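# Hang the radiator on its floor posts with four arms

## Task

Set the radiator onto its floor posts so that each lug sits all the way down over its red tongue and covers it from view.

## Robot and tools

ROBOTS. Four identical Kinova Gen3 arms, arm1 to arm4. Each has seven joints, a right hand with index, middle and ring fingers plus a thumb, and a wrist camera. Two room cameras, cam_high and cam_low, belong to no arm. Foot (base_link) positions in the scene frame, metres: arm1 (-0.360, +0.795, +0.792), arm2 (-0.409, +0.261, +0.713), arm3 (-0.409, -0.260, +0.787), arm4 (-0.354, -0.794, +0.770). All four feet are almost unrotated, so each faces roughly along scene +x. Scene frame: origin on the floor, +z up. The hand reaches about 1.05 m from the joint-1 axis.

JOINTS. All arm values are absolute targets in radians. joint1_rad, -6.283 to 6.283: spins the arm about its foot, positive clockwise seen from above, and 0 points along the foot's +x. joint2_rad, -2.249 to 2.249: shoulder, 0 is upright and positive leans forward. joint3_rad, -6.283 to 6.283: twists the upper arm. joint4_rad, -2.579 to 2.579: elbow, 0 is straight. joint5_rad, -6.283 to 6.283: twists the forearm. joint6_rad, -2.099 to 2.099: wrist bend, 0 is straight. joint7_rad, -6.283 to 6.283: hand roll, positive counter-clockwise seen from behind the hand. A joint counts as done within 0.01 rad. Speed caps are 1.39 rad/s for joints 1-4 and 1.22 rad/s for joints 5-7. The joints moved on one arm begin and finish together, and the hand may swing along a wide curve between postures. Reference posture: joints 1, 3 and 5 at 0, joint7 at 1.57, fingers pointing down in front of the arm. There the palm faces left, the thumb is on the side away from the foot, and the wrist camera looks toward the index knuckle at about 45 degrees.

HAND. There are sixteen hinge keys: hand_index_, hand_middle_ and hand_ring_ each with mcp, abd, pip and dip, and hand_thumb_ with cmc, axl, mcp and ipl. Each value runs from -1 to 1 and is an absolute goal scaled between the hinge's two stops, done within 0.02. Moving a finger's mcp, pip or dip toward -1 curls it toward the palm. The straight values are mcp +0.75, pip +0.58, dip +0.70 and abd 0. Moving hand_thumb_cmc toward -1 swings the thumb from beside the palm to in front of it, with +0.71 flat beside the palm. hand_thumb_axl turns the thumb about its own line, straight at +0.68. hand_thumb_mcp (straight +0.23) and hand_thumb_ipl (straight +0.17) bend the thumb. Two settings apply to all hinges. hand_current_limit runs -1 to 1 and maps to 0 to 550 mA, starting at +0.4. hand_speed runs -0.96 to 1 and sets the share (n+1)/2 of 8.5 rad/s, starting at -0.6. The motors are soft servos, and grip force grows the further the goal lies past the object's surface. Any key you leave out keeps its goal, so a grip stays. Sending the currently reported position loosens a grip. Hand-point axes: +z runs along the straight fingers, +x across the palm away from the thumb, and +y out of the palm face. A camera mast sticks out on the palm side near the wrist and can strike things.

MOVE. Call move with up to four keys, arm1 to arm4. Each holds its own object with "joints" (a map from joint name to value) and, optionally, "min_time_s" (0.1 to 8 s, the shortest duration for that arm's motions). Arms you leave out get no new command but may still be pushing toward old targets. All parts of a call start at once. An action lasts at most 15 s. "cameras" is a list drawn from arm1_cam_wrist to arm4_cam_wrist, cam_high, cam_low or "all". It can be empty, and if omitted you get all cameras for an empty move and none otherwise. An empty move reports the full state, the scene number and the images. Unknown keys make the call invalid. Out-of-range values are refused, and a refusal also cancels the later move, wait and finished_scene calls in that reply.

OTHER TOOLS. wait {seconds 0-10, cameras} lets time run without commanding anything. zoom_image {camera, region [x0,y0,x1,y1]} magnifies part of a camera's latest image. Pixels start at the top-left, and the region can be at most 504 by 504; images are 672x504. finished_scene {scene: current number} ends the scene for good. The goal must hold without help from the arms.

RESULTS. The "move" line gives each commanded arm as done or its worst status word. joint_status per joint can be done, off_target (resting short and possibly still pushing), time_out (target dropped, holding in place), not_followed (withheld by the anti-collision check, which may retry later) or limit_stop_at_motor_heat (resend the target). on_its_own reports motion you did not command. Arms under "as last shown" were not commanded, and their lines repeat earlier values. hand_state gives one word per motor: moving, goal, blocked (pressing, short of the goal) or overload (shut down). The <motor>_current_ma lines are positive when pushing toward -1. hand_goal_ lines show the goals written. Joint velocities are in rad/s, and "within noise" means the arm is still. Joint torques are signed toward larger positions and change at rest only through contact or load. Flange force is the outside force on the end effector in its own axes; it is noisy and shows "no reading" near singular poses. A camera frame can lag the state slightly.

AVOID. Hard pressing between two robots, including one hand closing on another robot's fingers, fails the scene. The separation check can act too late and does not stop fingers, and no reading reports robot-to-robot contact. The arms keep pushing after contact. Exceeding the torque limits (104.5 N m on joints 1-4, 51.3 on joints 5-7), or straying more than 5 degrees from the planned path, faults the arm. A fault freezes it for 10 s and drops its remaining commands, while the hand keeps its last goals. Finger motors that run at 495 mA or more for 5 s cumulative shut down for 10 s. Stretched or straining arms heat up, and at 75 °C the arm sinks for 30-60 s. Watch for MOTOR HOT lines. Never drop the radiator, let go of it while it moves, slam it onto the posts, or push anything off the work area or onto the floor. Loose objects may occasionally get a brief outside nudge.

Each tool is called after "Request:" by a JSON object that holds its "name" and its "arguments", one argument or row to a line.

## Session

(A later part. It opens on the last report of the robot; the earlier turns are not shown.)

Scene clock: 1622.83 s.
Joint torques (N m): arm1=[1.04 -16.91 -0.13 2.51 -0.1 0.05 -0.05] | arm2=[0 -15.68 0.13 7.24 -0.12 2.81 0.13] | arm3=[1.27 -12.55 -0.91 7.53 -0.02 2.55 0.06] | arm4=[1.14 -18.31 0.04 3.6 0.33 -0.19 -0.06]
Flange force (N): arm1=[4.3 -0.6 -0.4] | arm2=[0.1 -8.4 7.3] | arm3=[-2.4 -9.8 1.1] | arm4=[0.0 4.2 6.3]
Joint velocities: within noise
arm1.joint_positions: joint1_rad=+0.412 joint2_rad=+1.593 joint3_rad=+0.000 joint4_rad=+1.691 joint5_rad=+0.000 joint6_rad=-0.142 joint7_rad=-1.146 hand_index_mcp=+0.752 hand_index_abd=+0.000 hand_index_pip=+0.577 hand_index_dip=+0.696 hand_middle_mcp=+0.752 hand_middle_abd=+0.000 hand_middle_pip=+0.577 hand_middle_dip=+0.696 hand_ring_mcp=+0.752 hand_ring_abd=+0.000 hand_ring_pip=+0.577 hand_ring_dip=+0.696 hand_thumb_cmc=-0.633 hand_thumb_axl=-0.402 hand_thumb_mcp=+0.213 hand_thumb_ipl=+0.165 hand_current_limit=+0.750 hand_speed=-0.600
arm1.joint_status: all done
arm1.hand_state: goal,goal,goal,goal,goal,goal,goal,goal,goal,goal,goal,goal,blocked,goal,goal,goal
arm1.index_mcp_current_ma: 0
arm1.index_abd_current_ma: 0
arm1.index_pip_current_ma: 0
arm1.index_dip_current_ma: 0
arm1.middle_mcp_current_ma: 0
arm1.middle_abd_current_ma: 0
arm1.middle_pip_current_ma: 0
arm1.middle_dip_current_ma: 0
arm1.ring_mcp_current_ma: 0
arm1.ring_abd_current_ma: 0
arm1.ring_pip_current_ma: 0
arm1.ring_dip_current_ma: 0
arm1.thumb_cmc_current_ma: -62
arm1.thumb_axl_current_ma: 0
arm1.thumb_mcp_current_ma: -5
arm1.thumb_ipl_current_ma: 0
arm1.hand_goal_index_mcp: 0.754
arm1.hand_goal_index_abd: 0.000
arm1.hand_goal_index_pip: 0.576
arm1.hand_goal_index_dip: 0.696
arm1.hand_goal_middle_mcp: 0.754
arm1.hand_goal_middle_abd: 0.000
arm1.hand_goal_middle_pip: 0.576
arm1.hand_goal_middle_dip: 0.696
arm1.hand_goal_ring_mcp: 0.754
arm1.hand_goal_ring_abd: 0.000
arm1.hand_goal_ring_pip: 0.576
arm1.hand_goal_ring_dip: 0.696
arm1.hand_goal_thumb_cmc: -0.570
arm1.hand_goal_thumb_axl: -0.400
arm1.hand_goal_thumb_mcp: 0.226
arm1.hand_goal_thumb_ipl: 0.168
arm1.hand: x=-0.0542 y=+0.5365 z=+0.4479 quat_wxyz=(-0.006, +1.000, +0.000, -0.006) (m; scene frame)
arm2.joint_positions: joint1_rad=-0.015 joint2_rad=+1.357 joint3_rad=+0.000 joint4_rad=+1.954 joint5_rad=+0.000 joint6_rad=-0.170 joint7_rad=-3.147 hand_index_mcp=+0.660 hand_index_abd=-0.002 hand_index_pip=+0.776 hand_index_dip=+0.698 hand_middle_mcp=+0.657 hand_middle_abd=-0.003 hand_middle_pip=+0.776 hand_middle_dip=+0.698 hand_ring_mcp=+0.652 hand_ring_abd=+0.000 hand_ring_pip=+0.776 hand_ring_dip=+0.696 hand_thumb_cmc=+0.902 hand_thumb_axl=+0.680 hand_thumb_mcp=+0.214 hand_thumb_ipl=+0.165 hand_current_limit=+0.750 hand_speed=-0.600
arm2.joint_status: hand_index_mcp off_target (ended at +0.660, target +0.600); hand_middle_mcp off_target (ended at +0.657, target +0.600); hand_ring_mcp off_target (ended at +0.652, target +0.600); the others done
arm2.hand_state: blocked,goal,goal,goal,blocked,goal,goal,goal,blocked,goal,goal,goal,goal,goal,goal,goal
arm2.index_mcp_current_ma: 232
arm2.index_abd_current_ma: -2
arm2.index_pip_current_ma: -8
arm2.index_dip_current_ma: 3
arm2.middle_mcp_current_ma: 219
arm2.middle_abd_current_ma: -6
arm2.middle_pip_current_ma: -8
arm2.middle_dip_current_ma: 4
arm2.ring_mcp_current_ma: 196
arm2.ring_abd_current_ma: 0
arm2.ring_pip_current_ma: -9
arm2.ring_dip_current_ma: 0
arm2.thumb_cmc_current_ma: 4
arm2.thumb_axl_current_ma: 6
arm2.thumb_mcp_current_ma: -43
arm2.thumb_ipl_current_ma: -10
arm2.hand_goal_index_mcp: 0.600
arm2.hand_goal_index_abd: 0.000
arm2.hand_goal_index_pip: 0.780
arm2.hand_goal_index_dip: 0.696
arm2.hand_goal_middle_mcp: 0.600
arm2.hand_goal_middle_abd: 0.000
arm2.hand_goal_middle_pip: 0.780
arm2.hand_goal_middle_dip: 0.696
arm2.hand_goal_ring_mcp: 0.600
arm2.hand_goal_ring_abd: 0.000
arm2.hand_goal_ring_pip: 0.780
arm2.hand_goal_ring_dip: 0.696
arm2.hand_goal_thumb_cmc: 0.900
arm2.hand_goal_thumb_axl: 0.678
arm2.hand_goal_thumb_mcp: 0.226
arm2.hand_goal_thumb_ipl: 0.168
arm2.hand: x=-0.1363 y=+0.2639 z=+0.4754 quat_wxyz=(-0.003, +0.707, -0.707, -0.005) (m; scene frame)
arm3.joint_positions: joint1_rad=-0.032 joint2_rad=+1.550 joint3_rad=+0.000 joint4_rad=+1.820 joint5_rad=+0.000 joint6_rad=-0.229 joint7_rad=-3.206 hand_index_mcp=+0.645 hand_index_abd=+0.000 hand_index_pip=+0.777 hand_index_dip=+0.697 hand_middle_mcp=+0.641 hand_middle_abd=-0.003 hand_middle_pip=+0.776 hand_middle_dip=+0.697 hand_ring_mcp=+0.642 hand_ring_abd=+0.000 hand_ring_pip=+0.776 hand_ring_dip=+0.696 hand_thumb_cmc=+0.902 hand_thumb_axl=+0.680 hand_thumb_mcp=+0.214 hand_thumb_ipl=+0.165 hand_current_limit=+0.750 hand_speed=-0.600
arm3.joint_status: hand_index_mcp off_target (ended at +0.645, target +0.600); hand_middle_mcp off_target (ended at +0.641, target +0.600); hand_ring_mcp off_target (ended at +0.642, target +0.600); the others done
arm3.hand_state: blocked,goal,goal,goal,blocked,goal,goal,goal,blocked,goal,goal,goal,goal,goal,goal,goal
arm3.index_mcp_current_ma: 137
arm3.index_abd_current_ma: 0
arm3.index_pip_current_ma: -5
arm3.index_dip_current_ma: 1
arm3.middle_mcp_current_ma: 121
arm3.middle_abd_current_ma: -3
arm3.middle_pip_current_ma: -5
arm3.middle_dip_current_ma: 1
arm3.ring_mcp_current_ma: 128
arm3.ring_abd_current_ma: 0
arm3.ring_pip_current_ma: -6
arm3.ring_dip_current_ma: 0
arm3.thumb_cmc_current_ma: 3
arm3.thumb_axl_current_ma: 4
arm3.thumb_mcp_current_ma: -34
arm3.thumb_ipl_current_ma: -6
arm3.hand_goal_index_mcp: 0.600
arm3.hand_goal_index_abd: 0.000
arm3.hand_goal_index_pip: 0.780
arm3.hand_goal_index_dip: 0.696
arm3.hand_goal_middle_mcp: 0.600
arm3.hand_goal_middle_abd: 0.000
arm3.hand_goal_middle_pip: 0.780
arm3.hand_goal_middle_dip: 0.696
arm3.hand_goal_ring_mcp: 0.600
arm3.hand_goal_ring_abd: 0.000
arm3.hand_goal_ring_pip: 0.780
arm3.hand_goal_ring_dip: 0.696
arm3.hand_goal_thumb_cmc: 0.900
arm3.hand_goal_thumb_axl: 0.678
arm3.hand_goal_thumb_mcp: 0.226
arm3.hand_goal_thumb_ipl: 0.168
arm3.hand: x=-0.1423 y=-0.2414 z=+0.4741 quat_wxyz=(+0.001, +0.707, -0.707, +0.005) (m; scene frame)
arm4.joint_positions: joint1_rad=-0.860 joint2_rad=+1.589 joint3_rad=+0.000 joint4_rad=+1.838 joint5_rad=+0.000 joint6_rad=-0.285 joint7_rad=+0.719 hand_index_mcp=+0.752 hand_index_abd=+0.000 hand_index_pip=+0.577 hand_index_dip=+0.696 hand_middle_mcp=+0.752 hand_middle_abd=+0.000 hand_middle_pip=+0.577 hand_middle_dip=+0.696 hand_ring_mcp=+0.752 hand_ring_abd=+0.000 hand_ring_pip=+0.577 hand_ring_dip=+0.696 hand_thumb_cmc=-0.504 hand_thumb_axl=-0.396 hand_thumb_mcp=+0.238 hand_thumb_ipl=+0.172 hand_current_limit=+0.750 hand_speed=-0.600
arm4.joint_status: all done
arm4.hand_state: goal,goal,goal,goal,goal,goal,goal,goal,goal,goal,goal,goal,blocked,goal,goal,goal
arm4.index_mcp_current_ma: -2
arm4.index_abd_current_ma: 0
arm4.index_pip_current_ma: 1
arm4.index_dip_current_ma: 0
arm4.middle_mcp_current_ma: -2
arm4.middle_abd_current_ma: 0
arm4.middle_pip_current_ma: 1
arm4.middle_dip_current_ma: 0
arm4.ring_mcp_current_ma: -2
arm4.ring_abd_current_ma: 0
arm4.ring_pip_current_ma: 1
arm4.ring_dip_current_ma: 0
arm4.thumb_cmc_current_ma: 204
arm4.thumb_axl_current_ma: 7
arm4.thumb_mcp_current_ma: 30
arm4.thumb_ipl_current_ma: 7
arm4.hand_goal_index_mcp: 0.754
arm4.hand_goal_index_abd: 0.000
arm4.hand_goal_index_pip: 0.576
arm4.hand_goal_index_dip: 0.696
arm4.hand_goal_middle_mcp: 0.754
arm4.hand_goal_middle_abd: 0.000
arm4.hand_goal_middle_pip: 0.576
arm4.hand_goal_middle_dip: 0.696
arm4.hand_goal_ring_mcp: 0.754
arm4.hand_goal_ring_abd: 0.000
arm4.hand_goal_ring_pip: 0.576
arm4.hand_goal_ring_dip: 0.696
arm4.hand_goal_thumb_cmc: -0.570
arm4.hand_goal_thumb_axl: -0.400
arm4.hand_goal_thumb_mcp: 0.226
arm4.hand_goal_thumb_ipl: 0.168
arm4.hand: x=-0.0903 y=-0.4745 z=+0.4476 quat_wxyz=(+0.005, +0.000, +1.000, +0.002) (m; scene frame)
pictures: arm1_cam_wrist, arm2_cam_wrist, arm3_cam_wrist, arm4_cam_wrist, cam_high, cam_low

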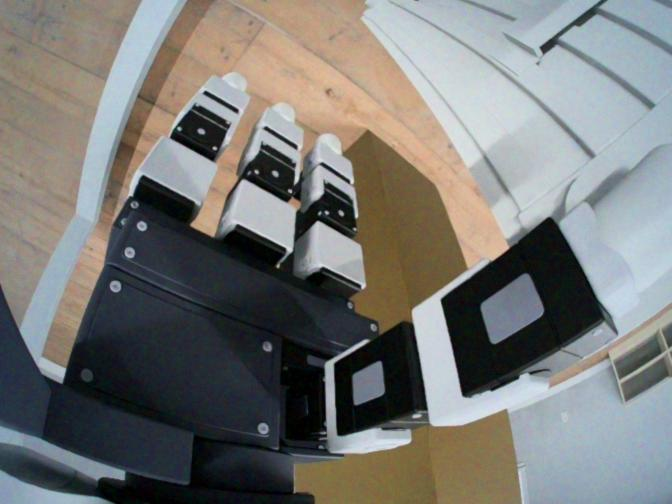

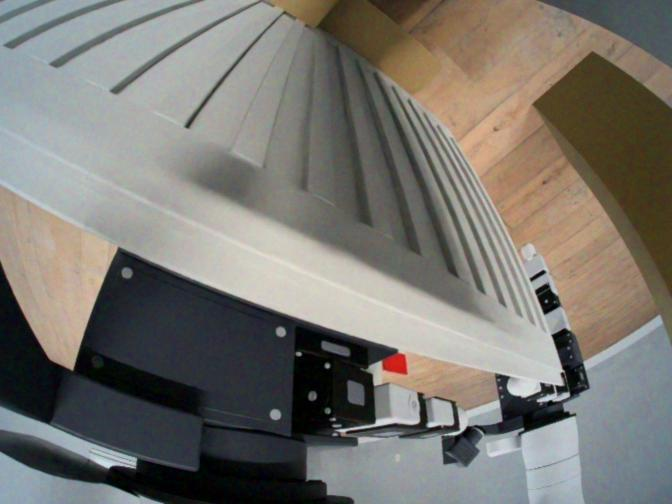

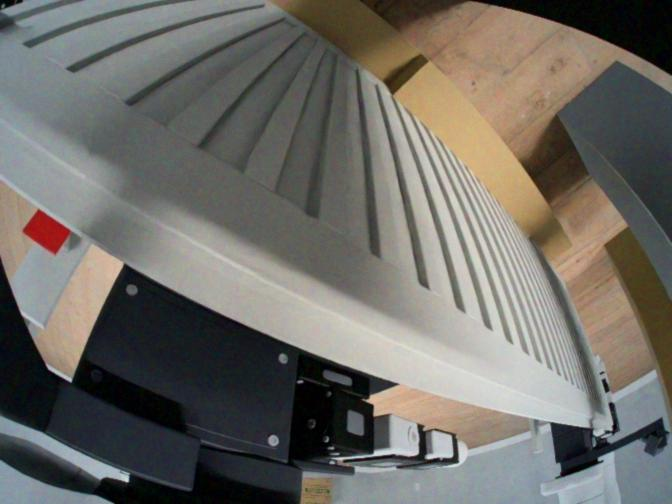

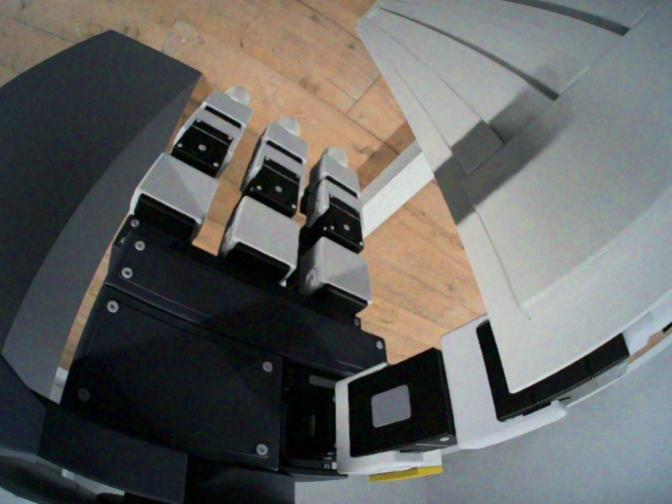

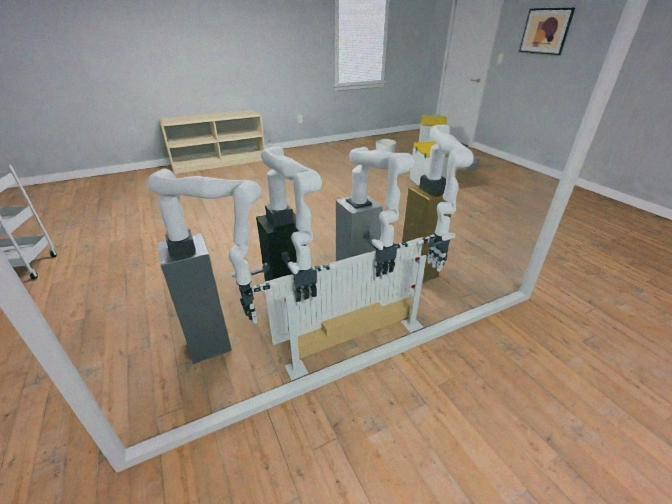

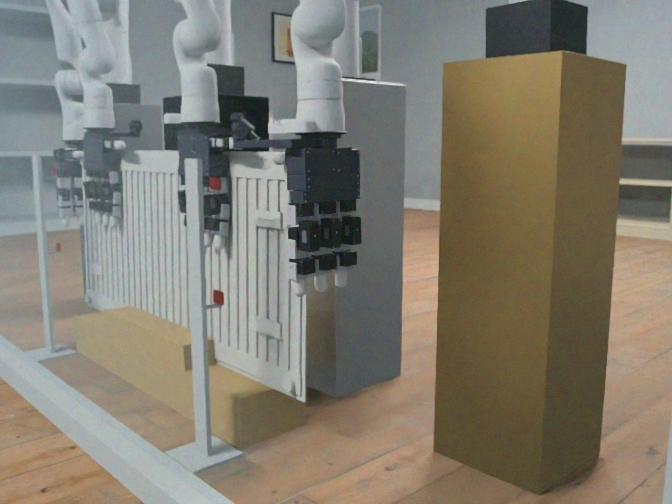

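Request:
{"name": "move", "arguments": {
  "arm1": {"joints":{"joint1_rad":0.3922,"joint2_rad":1.5879,"joint4_rad":1.6386,"joint6_rad":-0.0849,"joint7_rad":-1.1666},"min_time_s":1.5},
  "arm4": {"joints":{"joint1_rad":-0.8159,"joint2_rad":1.5802,"joint4_rad":1.7994,"joint6_rad":-0.2380,"joint7_rad":0.7630},"min_time_s":1.5},
  "arm2": {"joints":{"hand_index_mcp":0.70,"hand_middle_mcp":0.70,"hand_ring_mcp":0.70}},
  "arm3": {"joints":{"hand_index_mcp":0.70,"hand_middle_mcp":0.70,"hand_ring_mcp":0.70}}
}}

Request:
{"name": "move", "arguments": {
  "arm1": {"joints":{"joint1_rad":0.3929,"joint2_rad":1.6891,"joint4_rad":1.5262,"joint6_rad":-0.0737,"joint7_rad":-1.1659},"min_time_s":2},
  "arm4": {"joints":{"joint1_rad":-0.8164,"joint2_rad":1.6807,"joint4_rad":1.6920,"joint6_rad":-0.2312,"joint7_rad":0.7624},"min_time_s":2},
  "arm2": {"joints":{"joint1_rad":-0.0146,"joint2_rad":1.4318,"joint4_rad":1.8971,"joint6_rad":-0.1873,"joint7_rad":-3.1462},"min_time_s":2},
  "arm3": {"joints":{"joint1_rad":-0.0328,"joint2_rad":1.6214,"joint4_rad":1.7480,"joint6_rad":-0.2278,"joint7_rad":-3.2064},"min_time_s":2},
  "cameras": ["arm1_cam_wrist","cam_high","cam_low"]
}}

Request:
{"name": "zoom_image", "arguments": {
  "camera": "cam_low",
  "region": [60, 110, 400, 420]
}}

Request:
{"name": "zoom_image", "arguments": {
  "camera": "cam_high",
  "region": [230, 210, 460, 380]
}}

Request:
{"name": "zoom_image", "arguments": {
  "camera": "arm1_cam_wrist",
  "region": [380, 120, 672, 504]
}}

Scene clock: 1661.53 s.
Joint torques (N m): arm1=[0.59 -17.88 -0.57 1.43 0.06 -0.19 0.11] | arm2=[-0.15 -19.24 0.16 2.33 -0.18 0.17 0.09] | arm3=[1.22 -16.45 -0.77 2.45 0.05 -0.1 0.18] | arm4=[1.64 -19.1 0.63 2.65 0.07 -0.35 -0.23]
Flange force (N): arm1=[3.0 -0.6 -0.7] | arm2=[0.2 -1.3 5.5] | arm3=[-2.6 -2.4 -1.5] | arm4=[1.2 4.2 5.9]
move: arm1 done; arm2 done; arm3 done; arm4 done
Joint velocities: within noise
arm1.joint_positions: joint1_rad=+0.392 joint2_rad=+1.588 joint3_rad=+0.000 joint4_rad=+1.639 joint5_rad=+0.000 joint6_rad=-0.085 joint7_rad=-1.167 hand_index_mcp=+0.752 hand_index_abd=+0.000 hand_index_pip=+0.577 hand_index_dip=+0.696 hand_middle_mcp=+0.752 hand_middle_abd=+0.000 hand_middle_pip=+0.577 hand_middle_dip=+0.696 hand_ring_mcp=+0.752 hand_ring_abd=+0.000 hand_ring_pip=+0.577 hand_ring_dip=+0.696 hand_thumb_cmc=-0.573 hand_thumb_axl=-0.402 hand_thumb_mcp=+0.224 hand_thumb_ipl=+0.166 hand_current_limit=+0.750 hand_speed=-0.600
arm1.joint_status: all done
arm1.hand_state: goal,goal,goal,goal,goal,goal,goal,goal,goal,goal,goal,goal,goal,goal,goal,goal
arm1.index_mcp_current_ma: 0
arm1.index_abd_current_ma: 0
arm1.index_pip_current_ma: 0
arm1.index_dip_current_ma: 0
arm1.middle_mcp_current_ma: 0
arm1.middle_abd_current_ma: 0
arm1.middle_pip_current_ma: 0
arm1.middle_dip_current_ma: 0
arm1.ring_mcp_current_ma: 0
arm1.ring_abd_current_ma: 0
arm1.ring_pip_current_ma: 0
arm1.ring_dip_current_ma: 0
arm1.thumb_cmc_current_ma: 0
arm1.thumb_axl_current_ma: 0
arm1.thumb_mcp_current_ma: 0
arm1.thumb_ipl_current_ma: 0
arm1.hand_goal_index_mcp: 0.754
arm1.hand_goal_index_abd: 0.000
arm1.hand_goal_index_pip: 0.576
arm1.hand_goal_index_dip: 0.696
arm1.hand_goal_middle_mcp: 0.754
arm1.hand_goal_middle_abd: 0.000
arm1.hand_goal_middle_pip: 0.576
arm1.hand_goal_middle_dip: 0.696
arm1.hand_goal_ring_mcp: 0.754
arm1.hand_goal_ring_abd: 0.000
arm1.hand_goal_ring_pip: 0.576
arm1.hand_goal_ring_dip: 0.696
arm1.hand_goal_thumb_cmc: -0.570
arm1.hand_goal_thumb_axl: -0.400
arm1.hand_goal_thumb_mcp: 0.226
arm1.hand_goal_thumb_ipl: 0.168
arm1.hand: x=-0.0342 y=+0.5362 z=+0.4477 quat_wxyz=(-0.006, +1.000, +0.000, -0.006) (m; scene frame)
arm2.joint_positions: joint1_rad=-0.015 joint2_rad=+1.357 joint3_rad=+0.000 joint4_rad=+1.954 joint5_rad=+0.000 joint6_rad=-0.170 joint7_rad=-3.147 hand_index_mcp=+0.698 hand_index_abd=-0.002 hand_index_pip=+0.776 hand_index_dip=+0.698 hand_middle_mcp=+0.697 hand_middle_abd=-0.003 hand_middle_pip=+0.776 hand_middle_dip=+0.698 hand_ring_mcp=+0.697 hand_ring_abd=+0.000 hand_ring_pip=+0.776 hand_ring_dip=+0.696 hand_thumb_cmc=+0.902 hand_thumb_axl=+0.680 hand_thumb_mcp=+0.214 hand_thumb_ipl=+0.165 hand_current_limit=+0.750 hand_speed=-0.600
arm2.joint_status: all done
arm2.hand_state: goal,goal,goal,goal,goal,goal,goal,goal,goal,goal,goal,goal,goal,goal,goal,goal
arm2.index_mcp_current_ma: -4
arm2.index_abd_current_ma: -2
arm2.index_pip_current_ma: -8
arm2.index_dip_current_ma: 3
arm2.middle_mcp_current_ma: -5
arm2.middle_abd_current_ma: -6
arm2.middle_pip_current_ma: -8
arm2.middle_dip_current_ma: 4
arm2.ring_mcp_current_ma: -8
arm2.ring_abd_current_ma: 0
arm2.ring_pip_current_ma: -9
arm2.ring_dip_current_ma: 0
arm2.thumb_cmc_current_ma: 3
arm2.thumb_axl_current_ma: 6
arm2.thumb_mcp_current_ma: -43
arm2.thumb_ipl_current_ma: -10
arm2.hand_goal_index_mcp: 0.700
arm2.hand_goal_index_abd: 0.000
arm2.hand_goal_index_pip: 0.780
arm2.hand_goal_index_dip: 0.696
arm2.hand_goal_middle_mcp: 0.700
arm2.hand_goal_middle_abd: 0.000
arm2.hand_goal_middle_pip: 0.780
arm2.hand_goal_middle_dip: 0.696
arm2.hand_goal_ring_mcp: 0.700
arm2.hand_goal_ring_abd: 0.000
arm2.hand_goal_ring_pip: 0.780
arm2.hand_goal_ring_dip: 0.696
arm2.hand_goal_thumb_cmc: 0.900
arm2.hand_goal_thumb_axl: 0.678
arm2.hand_goal_thumb_mcp: 0.226
arm2.hand_goal_thumb_ipl: 0.168
arm2.hand: x=-0.1363 y=+0.2639 z=+0.4754 quat_wxyz=(-0.003, +0.707, -0.707, -0.005) (m; scene frame)
arm3.joint_positions: joint1_rad=-0.032 joint2_rad=+1.550 joint3_rad=+0.000 joint4_rad=+1.820 joint5_rad=+0.000 joint6_rad=-0.229 joint7_rad=-3.206 hand_index_mcp=+0.697 hand_index_abd=+0.000 hand_index_pip=+0.777 hand_index_dip=+0.697 hand_middle_mcp=+0.697 hand_middle_abd=-0.003 hand_middle_pip=+0.776 hand_middle_dip=+0.697 hand_ring_mcp=+0.697 hand_ring_abd=+0.000 hand_ring_pip=+0.776 hand_ring_dip=+0.696 hand_thumb_cmc=+0.902 hand_thumb_axl=+0.680 hand_thumb_mcp=+0.214 hand_thumb_ipl=+0.165 hand_current_limit=+0.750 hand_speed=-0.600
arm3.joint_status: all done
arm3.hand_state: goal,goal,goal,goal,goal,goal,goal,goal,goal,goal,goal,goal,goal,goal,goal,goal
arm3.index_mcp_current_ma: -5
arm3.index_abd_current_ma: 0
arm3.index_pip_current_ma: -5
arm3.index_dip_current_ma: 1
arm3.middle_mcp_current_ma: -5
arm3.middle_abd_current_ma: -3
arm3.middle_pip_current_ma: -5
arm3.middle_dip_current_ma: 1
arm3.ring_mcp_current_ma: -4
arm3.ring_abd_current_ma: 0
arm3.ring_pip_current_ma: -6
arm3.ring_dip_current_ma: 0
arm3.thumb_cmc_current_ma: 3
arm3.thumb_axl_current_ma: 4
arm3.thumb_mcp_current_ma: -34
arm3.thumb_ipl_current_ma: -6
arm3.hand_goal_index_mcp: 0.700
arm3.hand_goal_index_abd: 0.000
arm3.hand_goal_index_pip: 0.780
arm3.hand_goal_index_dip: 0.696
arm3.hand_goal_middle_mcp: 0.700
arm3.hand_goal_middle_abd: 0.000
arm3.hand_goal_middle_pip: 0.780
arm3.hand_goal_middle_dip: 0.696
arm3.hand_goal_ring_mcp: 0.700
arm3.hand_goal_ring_abd: 0.000
arm3.hand_goal_ring_pip: 0.780
arm3.hand_goal_ring_dip: 0.696
arm3.hand_goal_thumb_cmc: 0.900
arm3.hand_goal_thumb_axl: 0.678
arm3.hand_goal_thumb_mcp: 0.226
arm3.hand_goal_thumb_ipl: 0.168
arm3.hand: x=-0.1423 y=-0.2414 z=+0.4741 quat_wxyz=(+0.001, +0.707, -0.707, +0.005) (m; scene frame)
arm4.joint_positions: joint1_rad=-0.816 joint2_rad=+1.580 joint3_rad=+0.000 joint4_rad=+1.799 joint5_rad=+0.000 joint6_rad=-0.238 joint7_rad=+0.763 hand_index_mcp=+0.752 hand_index_abd=+0.000 hand_index_pip=+0.577 hand_index_dip=+0.696 hand_middle_mcp=+0.752 hand_middle_abd=+0.000 hand_middle_pip=+0.577 hand_middle_dip=+0.696 hand_ring_mcp=+0.752 hand_ring_abd=+0.000 hand_ring_pip=+0.577 hand_ring_dip=+0.696 hand_thumb_cmc=-0.567 hand_thumb_axl=-0.398 hand_thumb_mcp=+0.228 hand_thumb_ipl=+0.170 hand_current_limit=+0.750 hand_speed=-0.600
arm4.joint_status: all done
arm4.hand_state: goal,goal,goal,goal,goal,goal,goal,goal,goal,goal,goal,goal,goal,goal,goal,goal
arm4.index_mcp_current_ma: -2
arm4.index_abd_current_ma: 0
arm4.index_pip_current_ma: 1
arm4.index_dip_current_ma: 0
arm4.middle_mcp_current_ma: -2
arm4.middle_abd_current_ma: 0
arm4.middle_pip_current_ma: 1
arm4.middle_dip_current_ma: 0
arm4.ring_mcp_current_ma: -2
arm4.ring_abd_current_ma: 0
arm4.ring_pip_current_ma: 1
arm4.ring_dip_current_ma: 0
arm4.thumb_cmc_current_ma: 3
arm4.thumb_axl_current_ma: 4
arm4.thumb_mcp_current_ma: 3
arm4.thumb_ipl_current_ma: 3
arm4.hand_goal_index_mcp: 0.754
arm4.hand_goal_index_abd: 0.000
arm4.hand_goal_index_pip: 0.576
arm4.hand_goal_index_dip: 0.696
arm4.hand_goal_middle_mcp: 0.754
arm4.hand_goal_middle_abd: 0.000
arm4.hand_goal_middle_pip: 0.576
arm4.hand_goal_middle_dip: 0.696
arm4.hand_goal_ring_mcp: 0.754
arm4.hand_goal_ring_abd: 0.000
arm4.hand_goal_ring_pip: 0.576
arm4.hand_goal_ring_dip: 0.696
arm4.hand_goal_thumb_cmc: -0.570
arm4.hand_goal_thumb_axl: -0.400
arm4.hand_goal_thumb_mcp: 0.226
arm4.hand_goal_thumb_ipl: 0.168
arm4.hand: x=-0.0703 y=-0.4746 z=+0.4478 quat_wxyz=(+0.005, +0.000, +1.000, +0.002) (m; scene frame)
pictures: none

Scene clock: 1663.83 s.
Joint torques (N m): arm1=[0.57 -17.78 -0.59 1.32 0.09 -0.23 0.16] | arm2=[-0.19 -19.32 0.13 2.51 -0.19 0.21 0.09] | arm3=[1.21 -16.45 -0.84 2.46 0.01 -0.14 0.14] | arm4=[1.64 -19 0.61 2.63 0.08 -0.35 -0.23]
Flange force (N): arm1=[3.1 -0.6 -0.5] | arm2=[0.3 -1.2 5.6] | arm3=[-2.4 -2.6 -1.3] | arm4=[1.1 4.3 6.2]
move: arm1 done; arm2 done; arm3 done; arm4 done
Joint velocities: within noise
arm1.joint_positions: joint1_rad=+0.393 joint2_rad=+1.689 joint3_rad=+0.000 joint4_rad=+1.526 joint5_rad=+0.000 joint6_rad=-0.074 joint7_rad=-1.166 hand_index_mcp=+0.752 hand_index_abd=+0.000 hand_index_pip=+0.577 hand_index_dip=+0.696 hand_middle_mcp=+0.752 hand_middle_abd=+0.000 hand_middle_pip=+0.577 hand_middle_dip=+0.696 hand_ring_mcp=+0.752 hand_ring_abd=+0.000 hand_ring_pip=+0.577 hand_ring_dip=+0.696 hand_thumb_cmc=-0.573 hand_thumb_axl=-0.402 hand_thumb_mcp=+0.224 hand_thumb_ipl=+0.166 hand_current_limit=+0.750 hand_speed=-0.600
arm1.joint_status: all done
arm1.hand_state: goal,goal,goal,goal,goal,goal,goal,goal,goal,goal,goal,goal,goal,goal,goal,goal
arm1.index_mcp_current_ma: 0
arm1.index_abd_current_ma: 0
arm1.index_pip_current_ma: 0
arm1.index_dip_current_ma: 0
arm1.middle_mcp_current_ma: 0
arm1.middle_abd_current_ma: 0
arm1.middle_pip_current_ma: 0
arm1.middle_dip_current_ma: 0
arm1.ring_mcp_current_ma: 0
arm1.ring_abd_current_ma: 0
arm1.ring_pip_current_ma: 0
arm1.ring_dip_current_ma: 0
arm1.thumb_cmc_current_ma: 0
arm1.thumb_axl_current_ma: 0
arm1.thumb_mcp_current_ma: 0
arm1.thumb_ipl_current_ma: 0
arm1.hand_goal_index_mcp: 0.754
arm1.hand_goal_index_abd: 0.000
arm1.hand_goal_index_pip: 0.576
arm1.hand_goal_index_dip: 0.696
arm1.hand_goal_middle_mcp: 0.754
arm1.hand_goal_middle_abd: 0.000
arm1.hand_goal_middle_pip: 0.576
arm1.hand_goal_middle_dip: 0.696
arm1.hand_goal_ring_mcp: 0.754
arm1.hand_goal_ring_abd: 0.000
arm1.hand_goal_ring_pip: 0.576
arm1.hand_goal_ring_dip: 0.696
arm1.hand_goal_thumb_cmc: -0.570
arm1.hand_goal_thumb_axl: -0.400
arm1.hand_goal_thumb_mcp: 0.226
arm1.hand_goal_thumb_ipl: 0.168
arm1.hand: x=-0.0342 y=+0.5362 z=+0.4049 quat_wxyz=(-0.006, +1.000, +0.000, -0.006) (m; scene frame)
arm2.joint_positions: joint1_rad=-0.015 joint2_rad=+1.432 joint3_rad=+0.000 joint4_rad=+1.897 joint5_rad=+0.000 joint6_rad=-0.187 joint7_rad=-3.146 hand_index_mcp=+0.698 hand_index_abd=-0.002 hand_index_pip=+0.776 hand_index_dip=+0.698 hand_middle_mcp=+0.697 hand_middle_abd=-0.003 hand_middle_pip=+0.776 hand_middle_dip=+0.698 hand_ring_mcp=+0.697 hand_ring_abd=+0.000 hand_ring_pip=+0.776 hand_ring_dip=+0.696 hand_thumb_cmc=+0.902 hand_thumb_axl=+0.680 hand_thumb_mcp=+0.214 hand_thumb_ipl=+0.165 hand_current_limit=+0.750 hand_speed=-0.600
arm2.joint_status: all done
arm2.hand_state: goal,goal,goal,goal,goal,goal,goal,goal,goal,goal,goal,goal,goal,goal,goal,goal
arm2.index_mcp_current_ma: -4
arm2.index_abd_current_ma: -2
arm2.index_pip_current_ma: -8
arm2.index_dip_current_ma: 3
arm2.middle_mcp_current_ma: -5
arm2.middle_abd_current_ma: -6
arm2.middle_pip_current_ma: -8
arm2.middle_dip_current_ma: 4
arm2.ring_mcp_current_ma: -8
arm2.ring_abd_current_ma: 0
arm2.ring_pip_current_ma: -9
arm2.ring_dip_current_ma: 0
arm2.thumb_cmc_current_ma: 3
arm2.thumb_axl_current_ma: 6
arm2.thumb_mcp_current_ma: -43
arm2.thumb_ipl_current_ma: -10
arm2.hand_goal_index_mcp: 0.700
arm2.hand_goal_index_abd: 0.000
arm2.hand_goal_index_pip: 0.780
arm2.hand_goal_index_dip: 0.696
arm2.hand_goal_middle_mcp: 0.700
arm2.hand_goal_middle_abd: 0.000
arm2.hand_goal_middle_pip: 0.780
arm2.hand_goal_middle_dip: 0.696
arm2.hand_goal_ring_mcp: 0.700
arm2.hand_goal_ring_abd: 0.000
arm2.hand_goal_ring_pip: 0.780
arm2.hand_goal_ring_dip: 0.696
arm2.hand_goal_thumb_cmc: 0.900
arm2.hand_goal_thumb_axl: 0.678
arm2.hand_goal_thumb_mcp: 0.226
arm2.hand_goal_thumb_ipl: 0.168
arm2.hand: x=-0.1363 y=+0.2640 z=+0.4454 quat_wxyz=(-0.003, +0.707, -0.707, -0.005) (m; scene frame)
arm3.joint_positions: joint1_rad=-0.033 joint2_rad=+1.621 joint3_rad=+0.000 joint4_rad=+1.748 joint5_rad=+0.000 joint6_rad=-0.228 joint7_rad=-3.206 hand_index_mcp=+0.697 hand_index_abd=+0.000 hand_index_pip=+0.777 hand_index_dip=+0.697 hand_middle_mcp=+0.697 hand_middle_abd=-0.003 hand_middle_pip=+0.776 hand_middle_dip=+0.697 hand_ring_mcp=+0.697 hand_ring_abd=+0.000 hand_ring_pip=+0.776 hand_ring_dip=+0.696 hand_thumb_cmc=+0.902 hand_thumb_axl=+0.680 hand_thumb_mcp=+0.214 hand_thumb_ipl=+0.165 hand_current_limit=+0.750 hand_speed=-0.600
arm3.joint_status: all done
arm3.hand_state: goal,goal,goal,goal,goal,goal,goal,goal,goal,goal,goal,goal,goal,goal,goal,goal
arm3.index_mcp_current_ma: -5
arm3.index_abd_current_ma: 0
arm3.index_pip_current_ma: -5
arm3.index_dip_current_ma: 1
arm3.middle_mcp_current_ma: -5
arm3.middle_abd_current_ma: -3
arm3.middle_pip_current_ma: -5
arm3.middle_dip_current_ma: 1
arm3.ring_mcp_current_ma: -4
arm3.ring_abd_current_ma: 0
arm3.ring_pip_current_ma: -6
arm3.ring_dip_current_ma: 0
arm3.thumb_cmc_current_ma: 3
arm3.thumb_axl_current_ma: 4
arm3.thumb_mcp_current_ma: -34
arm3.thumb_ipl_current_ma: -6
arm3.hand_goal_index_mcp: 0.700
arm3.hand_goal_index_abd: 0.000
arm3.hand_goal_index_pip: 0.780
arm3.hand_goal_index_dip: 0.696
arm3.hand_goal_middle_mcp: 0.700
arm3.hand_goal_middle_abd: 0.000
arm3.hand_goal_middle_pip: 0.780
arm3.hand_goal_middle_dip: 0.696
arm3.hand_goal_ring_mcp: 0.700
arm3.hand_goal_ring_abd: 0.000
arm3.hand_goal_ring_pip: 0.780
arm3.hand_goal_ring_dip: 0.696
arm3.hand_goal_thumb_cmc: 0.900
arm3.hand_goal_thumb_axl: 0.678
arm3.hand_goal_thumb_mcp: 0.226
arm3.hand_goal_thumb_ipl: 0.168
arm3.hand: x=-0.1423 y=-0.2414 z=+0.4441 quat_wxyz=(+0.001, +0.707, -0.707, +0.005) (m; scene frame)
arm4.joint_positions: joint1_rad=-0.816 joint2_rad=+1.681 joint3_rad=+0.000 joint4_rad=+1.692 joint5_rad=+0.000 joint6_rad=-0.231 joint7_rad=+0.762 hand_index_mcp=+0.752 hand_index_abd=+0.000 hand_index_pip=+0.577 hand_index_dip=+0.696 hand_middle_mcp=+0.752 hand_middle_abd=+0.000 hand_middle_pip=+0.577 hand_middle_dip=+0.696 hand_ring_mcp=+0.752 hand_ring_abd=+0.000 hand_ring_pip=+0.577 hand_ring_dip=+0.696 hand_thumb_cmc=-0.567 hand_thumb_axl=-0.398 hand_thumb_mcp=+0.228 hand_thumb_ipl=+0.170 hand_current_limit=+0.750 hand_speed=-0.600
arm4.joint_status: all done
arm4.hand_state: goal,goal,goal,goal,goal,goal,goal,goal,goal,goal,goal,goal,goal,goal,goal,goal
arm4.index_mcp_current_ma: -2
arm4.index_abd_current_ma: 0
arm4.index_pip_current_ma: 1
arm4.index_dip_current_ma: 0
arm4.middle_mcp_current_ma: -2
arm4.middle_abd_current_ma: 0
arm4.middle_pip_current_ma: 1
arm4.middle_dip_current_ma: 0
arm4.ring_mcp_current_ma: -2
arm4.ring_abd_current_ma: 0
arm4.ring_pip_current_ma: 1
arm4.ring_dip_current_ma: 0
arm4.thumb_cmc_current_ma: 3
arm4.thumb_axl_current_ma: 4
arm4.thumb_mcp_current_ma: 2
arm4.thumb_ipl_current_ma: 3
arm4.hand_goal_index_mcp: 0.754
arm4.hand_goal_index_abd: 0.000
arm4.hand_goal_index_pip: 0.576
arm4.hand_goal_index_dip: 0.696
arm4.hand_goal_middle_mcp: 0.754
arm4.hand_goal_middle_abd: 0.000
arm4.hand_goal_middle_pip: 0.576
arm4.hand_goal_middle_dip: 0.696
arm4.hand_goal_ring_mcp: 0.754
arm4.hand_goal_ring_abd: 0.000
arm4.hand_goal_ring_pip: 0.576
arm4.hand_goal_ring_dip: 0.696
arm4.hand_goal_thumb_cmc: -0.570
arm4.hand_goal_thumb_axl: -0.400
arm4.hand_goal_thumb_mcp: 0.226
arm4.hand_goal_thumb_ipl: 0.168
arm4.hand: x=-0.0702 y=-0.4746 z=+0.4052 quat_wxyz=(+0.005, +0.000, +1.000, +0.002) (m; scene frame)
pictures: arm1_cam_wrist, cam_high, cam_low

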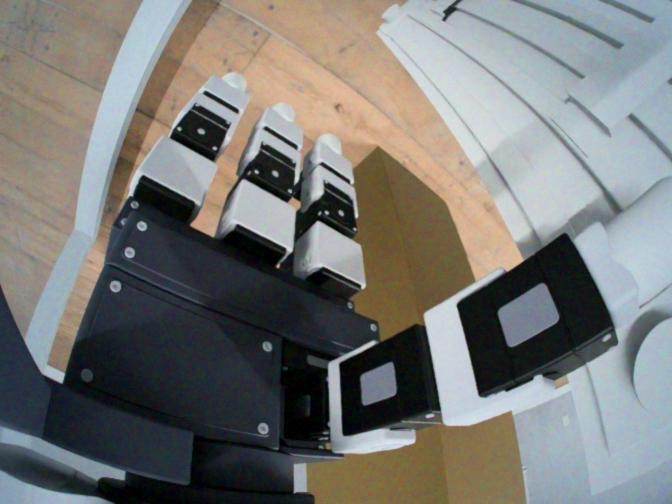

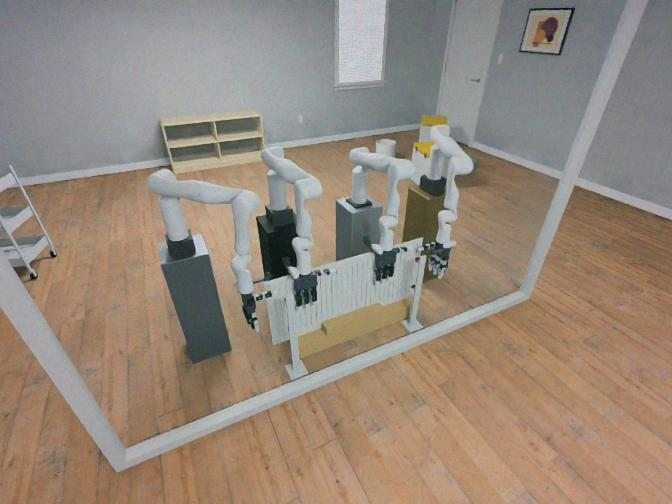

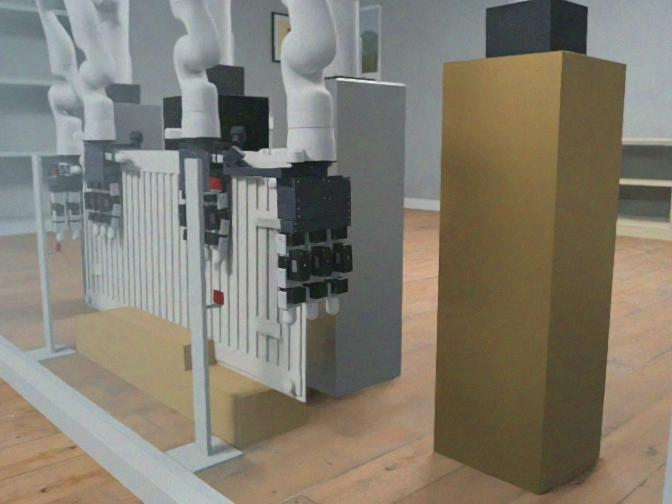

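Scaled by 1.482 from the camera's 672x504 image, which has a finer 960x720 frame.

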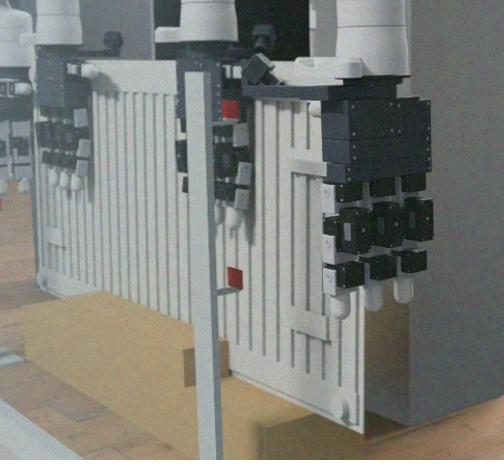

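Scaled by 2.191 from the camera's 672x504 image, which has a finer 960x720 frame.

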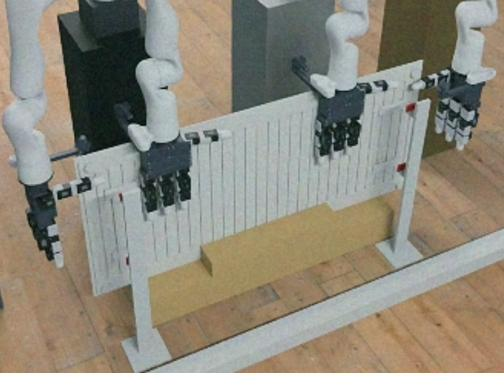

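Scaled by 1.312 from the camera's 672x504 image, which has a finer 960x720 frame.

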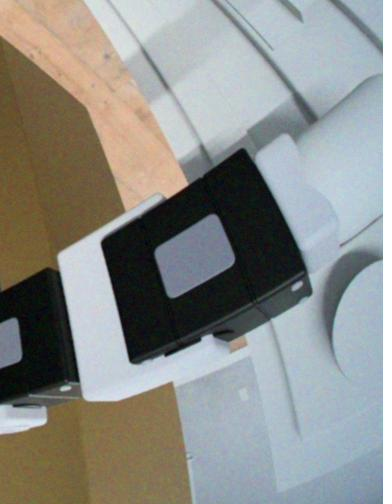

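Request:
{"name": "move", "arguments": {
  "arm1": {"joints":{"joint1_rad":0.4386,"joint2_rad":1.7057,"joint4_rad":1.4767,"joint6_rad":-0.0409,"joint7_rad":-1.1202,"hand_thumb_axl":-0.37},"min_time_s":1.5},
  "arm4": {"joints":{"joint1_rad":-0.8555,"joint2_rad":1.6930,"joint4_rad":1.6328,"joint6_rad":-0.1841,"joint7_rad":0.7233,"hand_thumb_axl":-0.43},"min_time_s":1.5}
}}

Request:
{"name": "move", "arguments": {
  "arm1": {"joints":{"joint1_rad":0.4611,"joint2_rad":1.7091,"joint4_rad":1.5281,"joint6_rad":-0.0955,"joint7_rad":-1.0978},"min_time_s":1.5},
  "arm4": {"joints":{"joint1_rad":-0.8988,"joint2_rad":1.6994,"joint4_rad":1.6708,"joint6_rad":-0.2286,"joint7_rad":0.6800},"min_time_s":1.5},
  "cameras": ["arm1_cam_wrist","cam_high","cam_low"]
}}

Request:
{"name": "zoom_image", "arguments": {
  "camera": "arm1_cam_wrist",
  "region": [380, 120, 672, 504]
}}

Scene clock: 1739.47 s.
Joint torques (N m): arm1=[0.65 -18.06 -0.61 1.06 0.1 -0.19 0.15] | arm2=[-0.17 -19.31 0.08 2.41 -0.23 0.18 0.1] | arm3=[1.15 -16.41 -0.84 2.5 0.01 -0.1 0.13] | arm4=[1.67 -19.39 0.64 2.21 0.07 -0.33 -0.23]
Flange force (N): arm1=[3.1 -0.7 -0.4] | arm2=[0.4 -1.0 5.3] | arm3=[-2.3 -2.6 -1.3] | arm4=[1.2 4.3 6.2]
move: arm1 done; arm4 done
Joint velocities: within noise
arm1.joint_positions: joint1_rad=+0.439 joint2_rad=+1.706 joint3_rad=+0.000 joint4_rad=+1.477 joint5_rad=+0.000 joint6_rad=-0.041 joint7_rad=-1.120 hand_index_mcp=+0.752 hand_index_abd=+0.000 hand_index_pip=+0.577 hand_index_dip=+0.696 hand_middle_mcp=+0.752 hand_middle_abd=+0.000 hand_middle_pip=+0.577 hand_middle_dip=+0.696 hand_ring_mcp=+0.752 hand_ring_abd=+0.000 hand_ring_pip=+0.577 hand_ring_dip=+0.696 hand_thumb_cmc=-0.573 hand_thumb_axl=-0.372 hand_thumb_mcp=+0.224 hand_thumb_ipl=+0.166 hand_current_limit=+0.750 hand_speed=-0.600
arm1.joint_status: all done
arm1.hand_state: goal,goal,goal,goal,goal,goal,goal,goal,goal,goal,goal,goal,goal,goal,goal,goal
arm1.index_mcp_current_ma: 0
arm1.index_abd_current_ma: 0
arm1.index_pip_current_ma: 0
arm1.index_dip_current_ma: 0
arm1.middle_mcp_current_ma: 0
arm1.middle_abd_current_ma: 0
arm1.middle_pip_current_ma: 0
arm1.middle_dip_current_ma: 0
arm1.ring_mcp_current_ma: 0
arm1.ring_abd_current_ma: 0
arm1.ring_pip_current_ma: 0
arm1.ring_dip_current_ma: 0
arm1.thumb_cmc_current_ma: 0
arm1.thumb_axl_current_ma: 0
arm1.thumb_mcp_current_ma: 0
arm1.thumb_ipl_current_ma: 0
arm1.hand_goal_index_mcp: 0.754
arm1.hand_goal_index_abd: 0.000
arm1.hand_goal_index_pip: 0.576
arm1.hand_goal_index_dip: 0.696
arm1.hand_goal_middle_mcp: 0.754
arm1.hand_goal_middle_abd: 0.000
arm1.hand_goal_middle_pip: 0.576
arm1.hand_goal_middle_dip: 0.696
arm1.hand_goal_ring_mcp: 0.754
arm1.hand_goal_ring_abd: 0.000
arm1.hand_goal_ring_pip: 0.576
arm1.hand_goal_ring_dip: 0.696
arm1.hand_goal_thumb_cmc: -0.570
arm1.hand_goal_thumb_axl: -0.370
arm1.hand_goal_thumb_mcp: 0.226
arm1.hand_goal_thumb_ipl: 0.168
arm1.hand: x=-0.0343 y=+0.5163 z=+0.3971 quat_wxyz=(-0.006, +1.000, +0.000, -0.006) (m; scene frame)
arm2, arm3: as last shown
arm4.joint_positions: joint1_rad=-0.855 joint2_rad=+1.693 joint3_rad=+0.000 joint4_rad=+1.633 joint5_rad=+0.000 joint6_rad=-0.184 joint7_rad=+0.723 hand_index_mcp=+0.752 hand_index_abd=+0.000 hand_index_pip=+0.577 hand_index_dip=+0.696 hand_middle_mcp=+0.752 hand_middle_abd=+0.000 hand_middle_pip=+0.577 hand_middle_dip=+0.696 hand_ring_mcp=+0.752 hand_ring_abd=+0.000 hand_ring_pip=+0.577 hand_ring_dip=+0.696 hand_thumb_cmc=-0.567 hand_thumb_axl=-0.427 hand_thumb_mcp=+0.228 hand_thumb_ipl=+0.170 hand_current_limit=+0.750 hand_speed=-0.600
arm4.joint_status: all done
arm4.hand_state: goal,goal,goal,goal,goal,goal,goal,goal,goal,goal,goal,goal,goal,goal,goal,goal
arm4.index_mcp_current_ma: -2
arm4.index_abd_current_ma: 0
arm4.index_pip_current_ma: 1
arm4.index_dip_current_ma: 0
arm4.middle_mcp_current_ma: -2
arm4.middle_abd_current_ma: 0
arm4.middle_pip_current_ma: 1
arm4.middle_dip_current_ma: 0
arm4.ring_mcp_current_ma: -2
arm4.ring_abd_current_ma: 0
arm4.ring_pip_current_ma: 1
arm4.ring_dip_current_ma: 0
arm4.thumb_cmc_current_ma: 3
arm4.thumb_axl_current_ma: 4
arm4.thumb_mcp_current_ma: 2
arm4.thumb_ipl_current_ma: 3
arm4.hand_goal_index_mcp: 0.754
arm4.hand_goal_index_abd: 0.000
arm4.hand_goal_index_pip: 0.576
arm4.hand_goal_index_dip: 0.696
arm4.hand_goal_middle_mcp: 0.754
arm4.hand_goal_middle_abd: 0.000
arm4.hand_goal_middle_pip: 0.576
arm4.hand_goal_middle_dip: 0.696
arm4.hand_goal_ring_mcp: 0.754
arm4.hand_goal_ring_abd: 0.000
arm4.hand_goal_ring_pip: 0.576
arm4.hand_goal_ring_dip: 0.696
arm4.hand_goal_thumb_cmc: -0.570
arm4.hand_goal_thumb_axl: -0.430
arm4.hand_goal_thumb_mcp: 0.226
arm4.hand_goal_thumb_ipl: 0.168
arm4.hand: x=-0.0704 y=-0.4544 z=+0.3970 quat_wxyz=(+0.005, +0.000, +1.000, +0.002) (m; scene frame)
pictures: none

Scene clock: 1741.30 s.
Joint torques (N m): arm1=[1.35 -16.78 0.15 2.18 -0.09 0.07 0] | arm2=[-0.14 -19.31 0.13 2.45 -0.19 0.23 0.09] | arm3=[1.24 -16.33 -0.82 2.48 0.02 -0.06 0.19] | arm4=[1.12 -18.73 0.01 2.95 0.23 -0.25 -0.13]
Flange force (N): arm1=[4.8 -1.1 -0.5] | arm2=[0.2 -1.0 5.4] | arm3=[-2.6 -2.4 -1.5] | arm4=[0.1 3.9 6.5]
move: arm1 done; arm4 done
Joint velocities: within noise
arm1.joint_positions: joint1_rad=+0.461 joint2_rad=+1.709 joint3_rad=+0.000 joint4_rad=+1.528 joint5_rad=+0.000 joint6_rad=-0.096 joint7_rad=-1.098 hand_index_mcp=+0.752 hand_index_abd=+0.000 hand_index_pip=+0.577 hand_index_dip=+0.696 hand_middle_mcp=+0.752 hand_middle_abd=+0.000 hand_middle_pip=+0.577 hand_middle_dip=+0.696 hand_ring_mcp=+0.752 hand_ring_abd=+0.000 hand_ring_pip=+0.577 hand_ring_dip=+0.696 hand_thumb_cmc=-0.593 hand_thumb_axl=-0.372 hand_thumb_mcp=+0.218 hand_thumb_ipl=+0.168 hand_current_limit=+0.750 hand_speed=-0.600
arm1.joint_status: all done
arm1.hand_state: goal,goal,goal,goal,goal,goal,goal,goal,goal,goal,goal,goal,blocked,goal,goal,goal
arm1.index_mcp_current_ma: 0
arm1.index_abd_current_ma: 0
arm1.index_pip_current_ma: 0
arm1.index_dip_current_ma: 0
arm1.middle_mcp_current_ma: 0
arm1.middle_abd_current_ma: 0
arm1.middle_pip_current_ma: 0
arm1.middle_dip_current_ma: 0
arm1.ring_mcp_current_ma: 0
arm1.ring_abd_current_ma: 0
arm1.ring_pip_current_ma: 0
arm1.ring_dip_current_ma: 0
arm1.thumb_cmc_current_ma: -9
arm1.thumb_axl_current_ma: 0
arm1.thumb_mcp_current_ma: -2
arm1.thumb_ipl_current_ma: 0
arm1.hand_goal_index_mcp: 0.754
arm1.hand_goal_index_abd: 0.000
arm1.hand_goal_index_pip: 0.576
arm1.hand_goal_index_dip: 0.696
arm1.hand_goal_middle_mcp: 0.754
arm1.hand_goal_middle_abd: 0.000
arm1.hand_goal_middle_pip: 0.576
arm1.hand_goal_middle_dip: 0.696
arm1.hand_goal_ring_mcp: 0.754
arm1.hand_goal_ring_abd: 0.000
arm1.hand_goal_ring_pip: 0.576
arm1.hand_goal_ring_dip: 0.696
arm1.hand_goal_thumb_cmc: -0.570
arm1.hand_goal_thumb_axl: -0.370
arm1.hand_goal_thumb_mcp: 0.226
arm1.hand_goal_thumb_ipl: 0.168
arm1.hand: x=-0.0544 y=+0.5163 z=+0.3971 quat_wxyz=(-0.006, +1.000, +0.000, -0.006) (m; scene frame)
arm2, arm3: as last shown
arm4.joint_positions: joint1_rad=-0.899 joint2_rad=+1.699 joint3_rad=+0.000 joint4_rad=+1.671 joint5_rad=+0.000 joint6_rad=-0.229 joint7_rad=+0.680 hand_index_mcp=+0.752 hand_index_abd=+0.000 hand_index_pip=+0.577 hand_index_dip=+0.696 hand_middle_mcp=+0.752 hand_middle_abd=+0.000 hand_middle_pip=+0.577 hand_middle_dip=+0.696 hand_ring_mcp=+0.752 hand_ring_abd=+0.000 hand_ring_pip=+0.577 hand_ring_dip=+0.696 hand_thumb_cmc=-0.555 hand_thumb_axl=-0.427 hand_thumb_mcp=+0.231 hand_thumb_ipl=+0.168 hand_current_limit=+0.750 hand_speed=-0.600
arm4.joint_status: all done
arm4.hand_state: goal,goal,goal,goal,goal,goal,goal,goal,goal,goal,goal,goal,goal,goal,goal,goal
arm4.index_mcp_current_ma: -2
arm4.index_abd_current_ma: 0
arm4.index_pip_current_ma: 1
arm4.index_dip_current_ma: 0
arm4.middle_mcp_current_ma: -2
arm4.middle_abd_current_ma: 0
arm4.middle_pip_current_ma: 1
arm4.middle_dip_current_ma: 0
arm4.ring_mcp_current_ma: -2
arm4.ring_abd_current_ma: 0
arm4.ring_pip_current_ma: 1
arm4.ring_dip_current_ma: 0
arm4.thumb_cmc_current_ma: 30
arm4.thumb_axl_current_ma: 4
arm4.thumb_mcp_current_ma: 9
arm4.thumb_ipl_current_ma: 0
arm4.hand_goal_index_mcp: 0.754
arm4.hand_goal_index_abd: 0.000
arm4.hand_goal_index_pip: 0.576
arm4.hand_goal_index_dip: 0.696
arm4.hand_goal_middle_mcp: 0.754
arm4.hand_goal_middle_abd: 0.000
arm4.hand_goal_middle_pip: 0.576
arm4.hand_goal_middle_dip: 0.696
arm4.hand_goal_ring_mcp: 0.754
arm4.hand_goal_ring_abd: 0.000
arm4.hand_goal_ring_pip: 0.576
arm4.hand_goal_ring_dip: 0.696
arm4.hand_goal_thumb_cmc: -0.570
arm4.hand_goal_thumb_axl: -0.430
arm4.hand_goal_thumb_mcp: 0.226
arm4.hand_goal_thumb_ipl: 0.168
arm4.hand: x=-0.0903 y=-0.4543 z=+0.3970 quat_wxyz=(+0.005, +0.000, +1.000, +0.002) (m; scene frame)
pictures: arm1_cam_wrist, cam_high, cam_low

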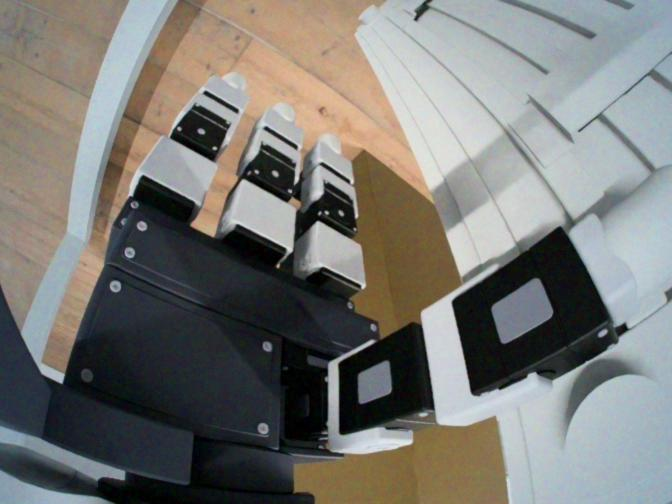

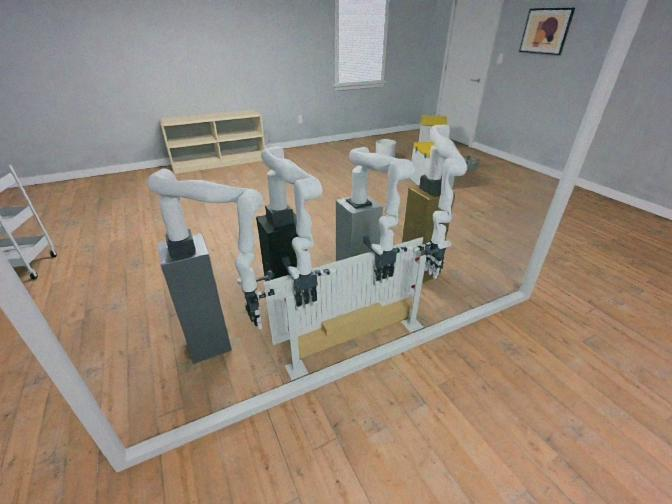

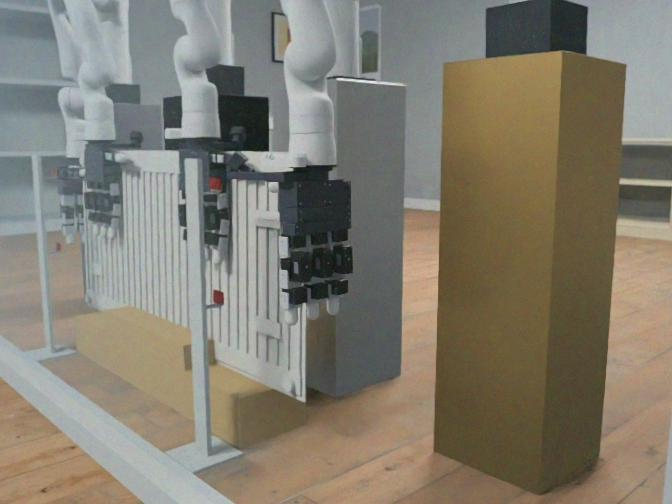

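Scaled by 1.312 from the camera's 672x504 image, which has a finer 960x720 frame.

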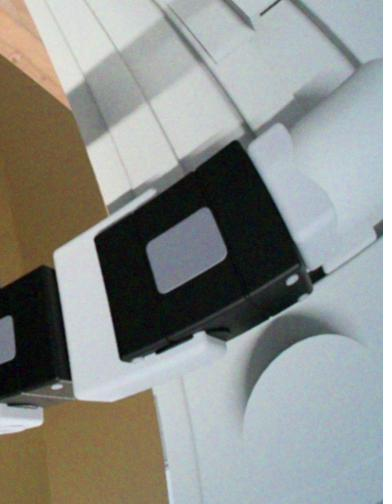

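Request:
{"name": "move", "arguments": {
  "arm1": {"joints":{"joint2_rad":1.6949,"joint4_rad":1.5449,"joint6_rad":-0.0981},"min_time_s":1.5},
  "arm4": {"joints":{"joint2_rad":1.6854,"joint4_rad":1.6872,"joint6_rad":-0.2311},"min_time_s":1.5}
}}

Scene clock: 1750.03 s.
Joint torques (N m): arm1=[0.82 -17.26 -0.32 1.85 0 -0.07 0.08] | arm2=[-0.08 -19.32 0.22 2.49 -0.17 0.2 0.09] | arm3=[1.22 -16.56 -0.93 2.49 0.07 -0.07 0.18] | arm4=[1.49 -18.92 0.47 2.77 0.13 -0.3 -0.21]
Flange force (N): arm1=[3.7 -0.4 -0.4] | arm2=[0.0 -1.2 5.5] | arm3=[-2.6 -2.4 -0.9] | arm4=[1.0 4.1 6.4]
move: arm1 done; arm4 done
Joint velocities: within noise
arm1.joint_positions: joint1_rad=+0.461 joint2_rad=+1.695 joint3_rad=+0.000 joint4_rad=+1.545 joint5_rad=+0.000 joint6_rad=-0.098 joint7_rad=-1.098 hand_index_mcp=+0.752 hand_index_abd=+0.000 hand_index_pip=+0.577 hand_index_dip=+0.696 hand_middle_mcp=+0.752 hand_middle_abd=+0.000 hand_middle_pip=+0.577 hand_middle_dip=+0.696 hand_ring_mcp=+0.752 hand_ring_abd=+0.000 hand_ring_pip=+0.577 hand_ring_dip=+0.696 hand_thumb_cmc=-0.595 hand_thumb_axl=-0.372 hand_thumb_mcp=+0.217 hand_thumb_ipl=+0.168 hand_current_limit=+0.750 hand_speed=-0.600
arm1.joint_status: all done
arm1.hand_state: goal,goal,goal,goal,goal,goal,goal,goal,goal,goal,goal,goal,blocked,goal,goal,goal
arm1.index_mcp_current_ma: 0
arm1.index_abd_current_ma: 0
arm1.index_pip_current_ma: 0
arm1.index_dip_current_ma: 0
arm1.middle_mcp_current_ma: 0
arm1.middle_abd_current_ma: 0
arm1.middle_pip_current_ma: 0
arm1.middle_dip_current_ma: 0
arm1.ring_mcp_current_ma: 0
arm1.ring_abd_current_ma: 0
arm1.ring_pip_current_ma: 0
arm1.ring_dip_current_ma: 0
arm1.thumb_cmc_current_ma: -10
arm1.thumb_axl_current_ma: 0
arm1.thumb_mcp_current_ma: -2
arm1.thumb_ipl_current_ma: 0
arm1.hand_goal_index_mcp: 0.754
arm1.hand_goal_index_abd: 0.000
arm1.hand_goal_index_pip: 0.576
arm1.hand_goal_index_dip: 0.696
arm1.hand_goal_middle_mcp: 0.754
arm1.hand_goal_middle_abd: 0.000
arm1.hand_goal_middle_pip: 0.576
arm1.hand_goal_middle_dip: 0.696
arm1.hand_goal_ring_mcp: 0.754
arm1.hand_goal_ring_abd: 0.000
arm1.hand_goal_ring_pip: 0.576
arm1.hand_goal_ring_dip: 0.696
arm1.hand_goal_thumb_cmc: -0.570
arm1.hand_goal_thumb_axl: -0.370
arm1.hand_goal_thumb_mcp: 0.226
arm1.hand_goal_thumb_ipl: 0.168
arm1.hand: x=-0.0544 y=+0.5163 z=+0.4031 quat_wxyz=(-0.007, +1.000, +0.000, -0.006) (m; scene frame)
arm2, arm3: as last shown
arm4.joint_positions: joint1_rad=-0.899 joint2_rad=+1.685 joint3_rad=+0.000 joint4_rad=+1.687 joint5_rad=+0.000 joint6_rad=-0.231 joint7_rad=+0.680 hand_index_mcp=+0.752 hand_index_abd=+0.000 hand_index_pip=+0.577 hand_index_dip=+0.696 hand_middle_mcp=+0.752 hand_middle_abd=+0.000 hand_middle_pip=+0.577 hand_middle_dip=+0.696 hand_ring_mcp=+0.752 hand_ring_abd=+0.000 hand_ring_pip=+0.577 hand_ring_dip=+0.696 hand_thumb_cmc=-0.553 hand_thumb_axl=-0.427 hand_thumb_mcp=+0.232 hand_thumb_ipl=+0.168 hand_current_limit=+0.750 hand_speed=-0.600
arm4.joint_status: all done
arm4.hand_state: goal,goal,goal,goal,goal,goal,goal,goal,goal,goal,goal,goal,goal,goal,goal,goal
arm4.index_mcp_current_ma: -2
arm4.index_abd_current_ma: 0
arm4.index_pip_current_ma: 1
arm4.index_dip_current_ma: 0
arm4.middle_mcp_current_ma: -2
arm4.middle_abd_current_ma: 0
arm4.middle_pip_current_ma: 1
arm4.middle_dip_current_ma: 0
arm4.ring_mcp_current_ma: -2
arm4.ring_abd_current_ma: 0
arm4.ring_pip_current_ma: 1
arm4.ring_dip_current_ma: 0
arm4.thumb_cmc_current_ma: 34
arm4.thumb_axl_current_ma: 4
arm4.thumb_mcp_current_ma: 11
arm4.thumb_ipl_current_ma: 0
arm4.hand_goal_index_mcp: 0.754
arm4.hand_goal_index_abd: 0.000
arm4.hand_goal_index_pip: 0.576
arm4.hand_goal_index_dip: 0.696
arm4.hand_goal_middle_mcp: 0.754
arm4.hand_goal_middle_abd: 0.000
arm4.hand_goal_middle_pip: 0.576
arm4.hand_goal_middle_dip: 0.696
arm4.hand_goal_ring_mcp: 0.754
arm4.hand_goal_ring_abd: 0.000
arm4.hand_goal_ring_pip: 0.576
arm4.hand_goal_ring_dip: 0.696
arm4.hand_goal_thumb_cmc: -0.570
arm4.hand_goal_thumb_axl: -0.430
arm4.hand_goal_thumb_mcp: 0.226
arm4.hand_goal_thumb_ipl: 0.168
arm4.hand: x=-0.0904 y=-0.4543 z=+0.4031 quat_wxyz=(+0.005, +0.000, +1.000, +0.002) (m; scene frame)
pictures: none


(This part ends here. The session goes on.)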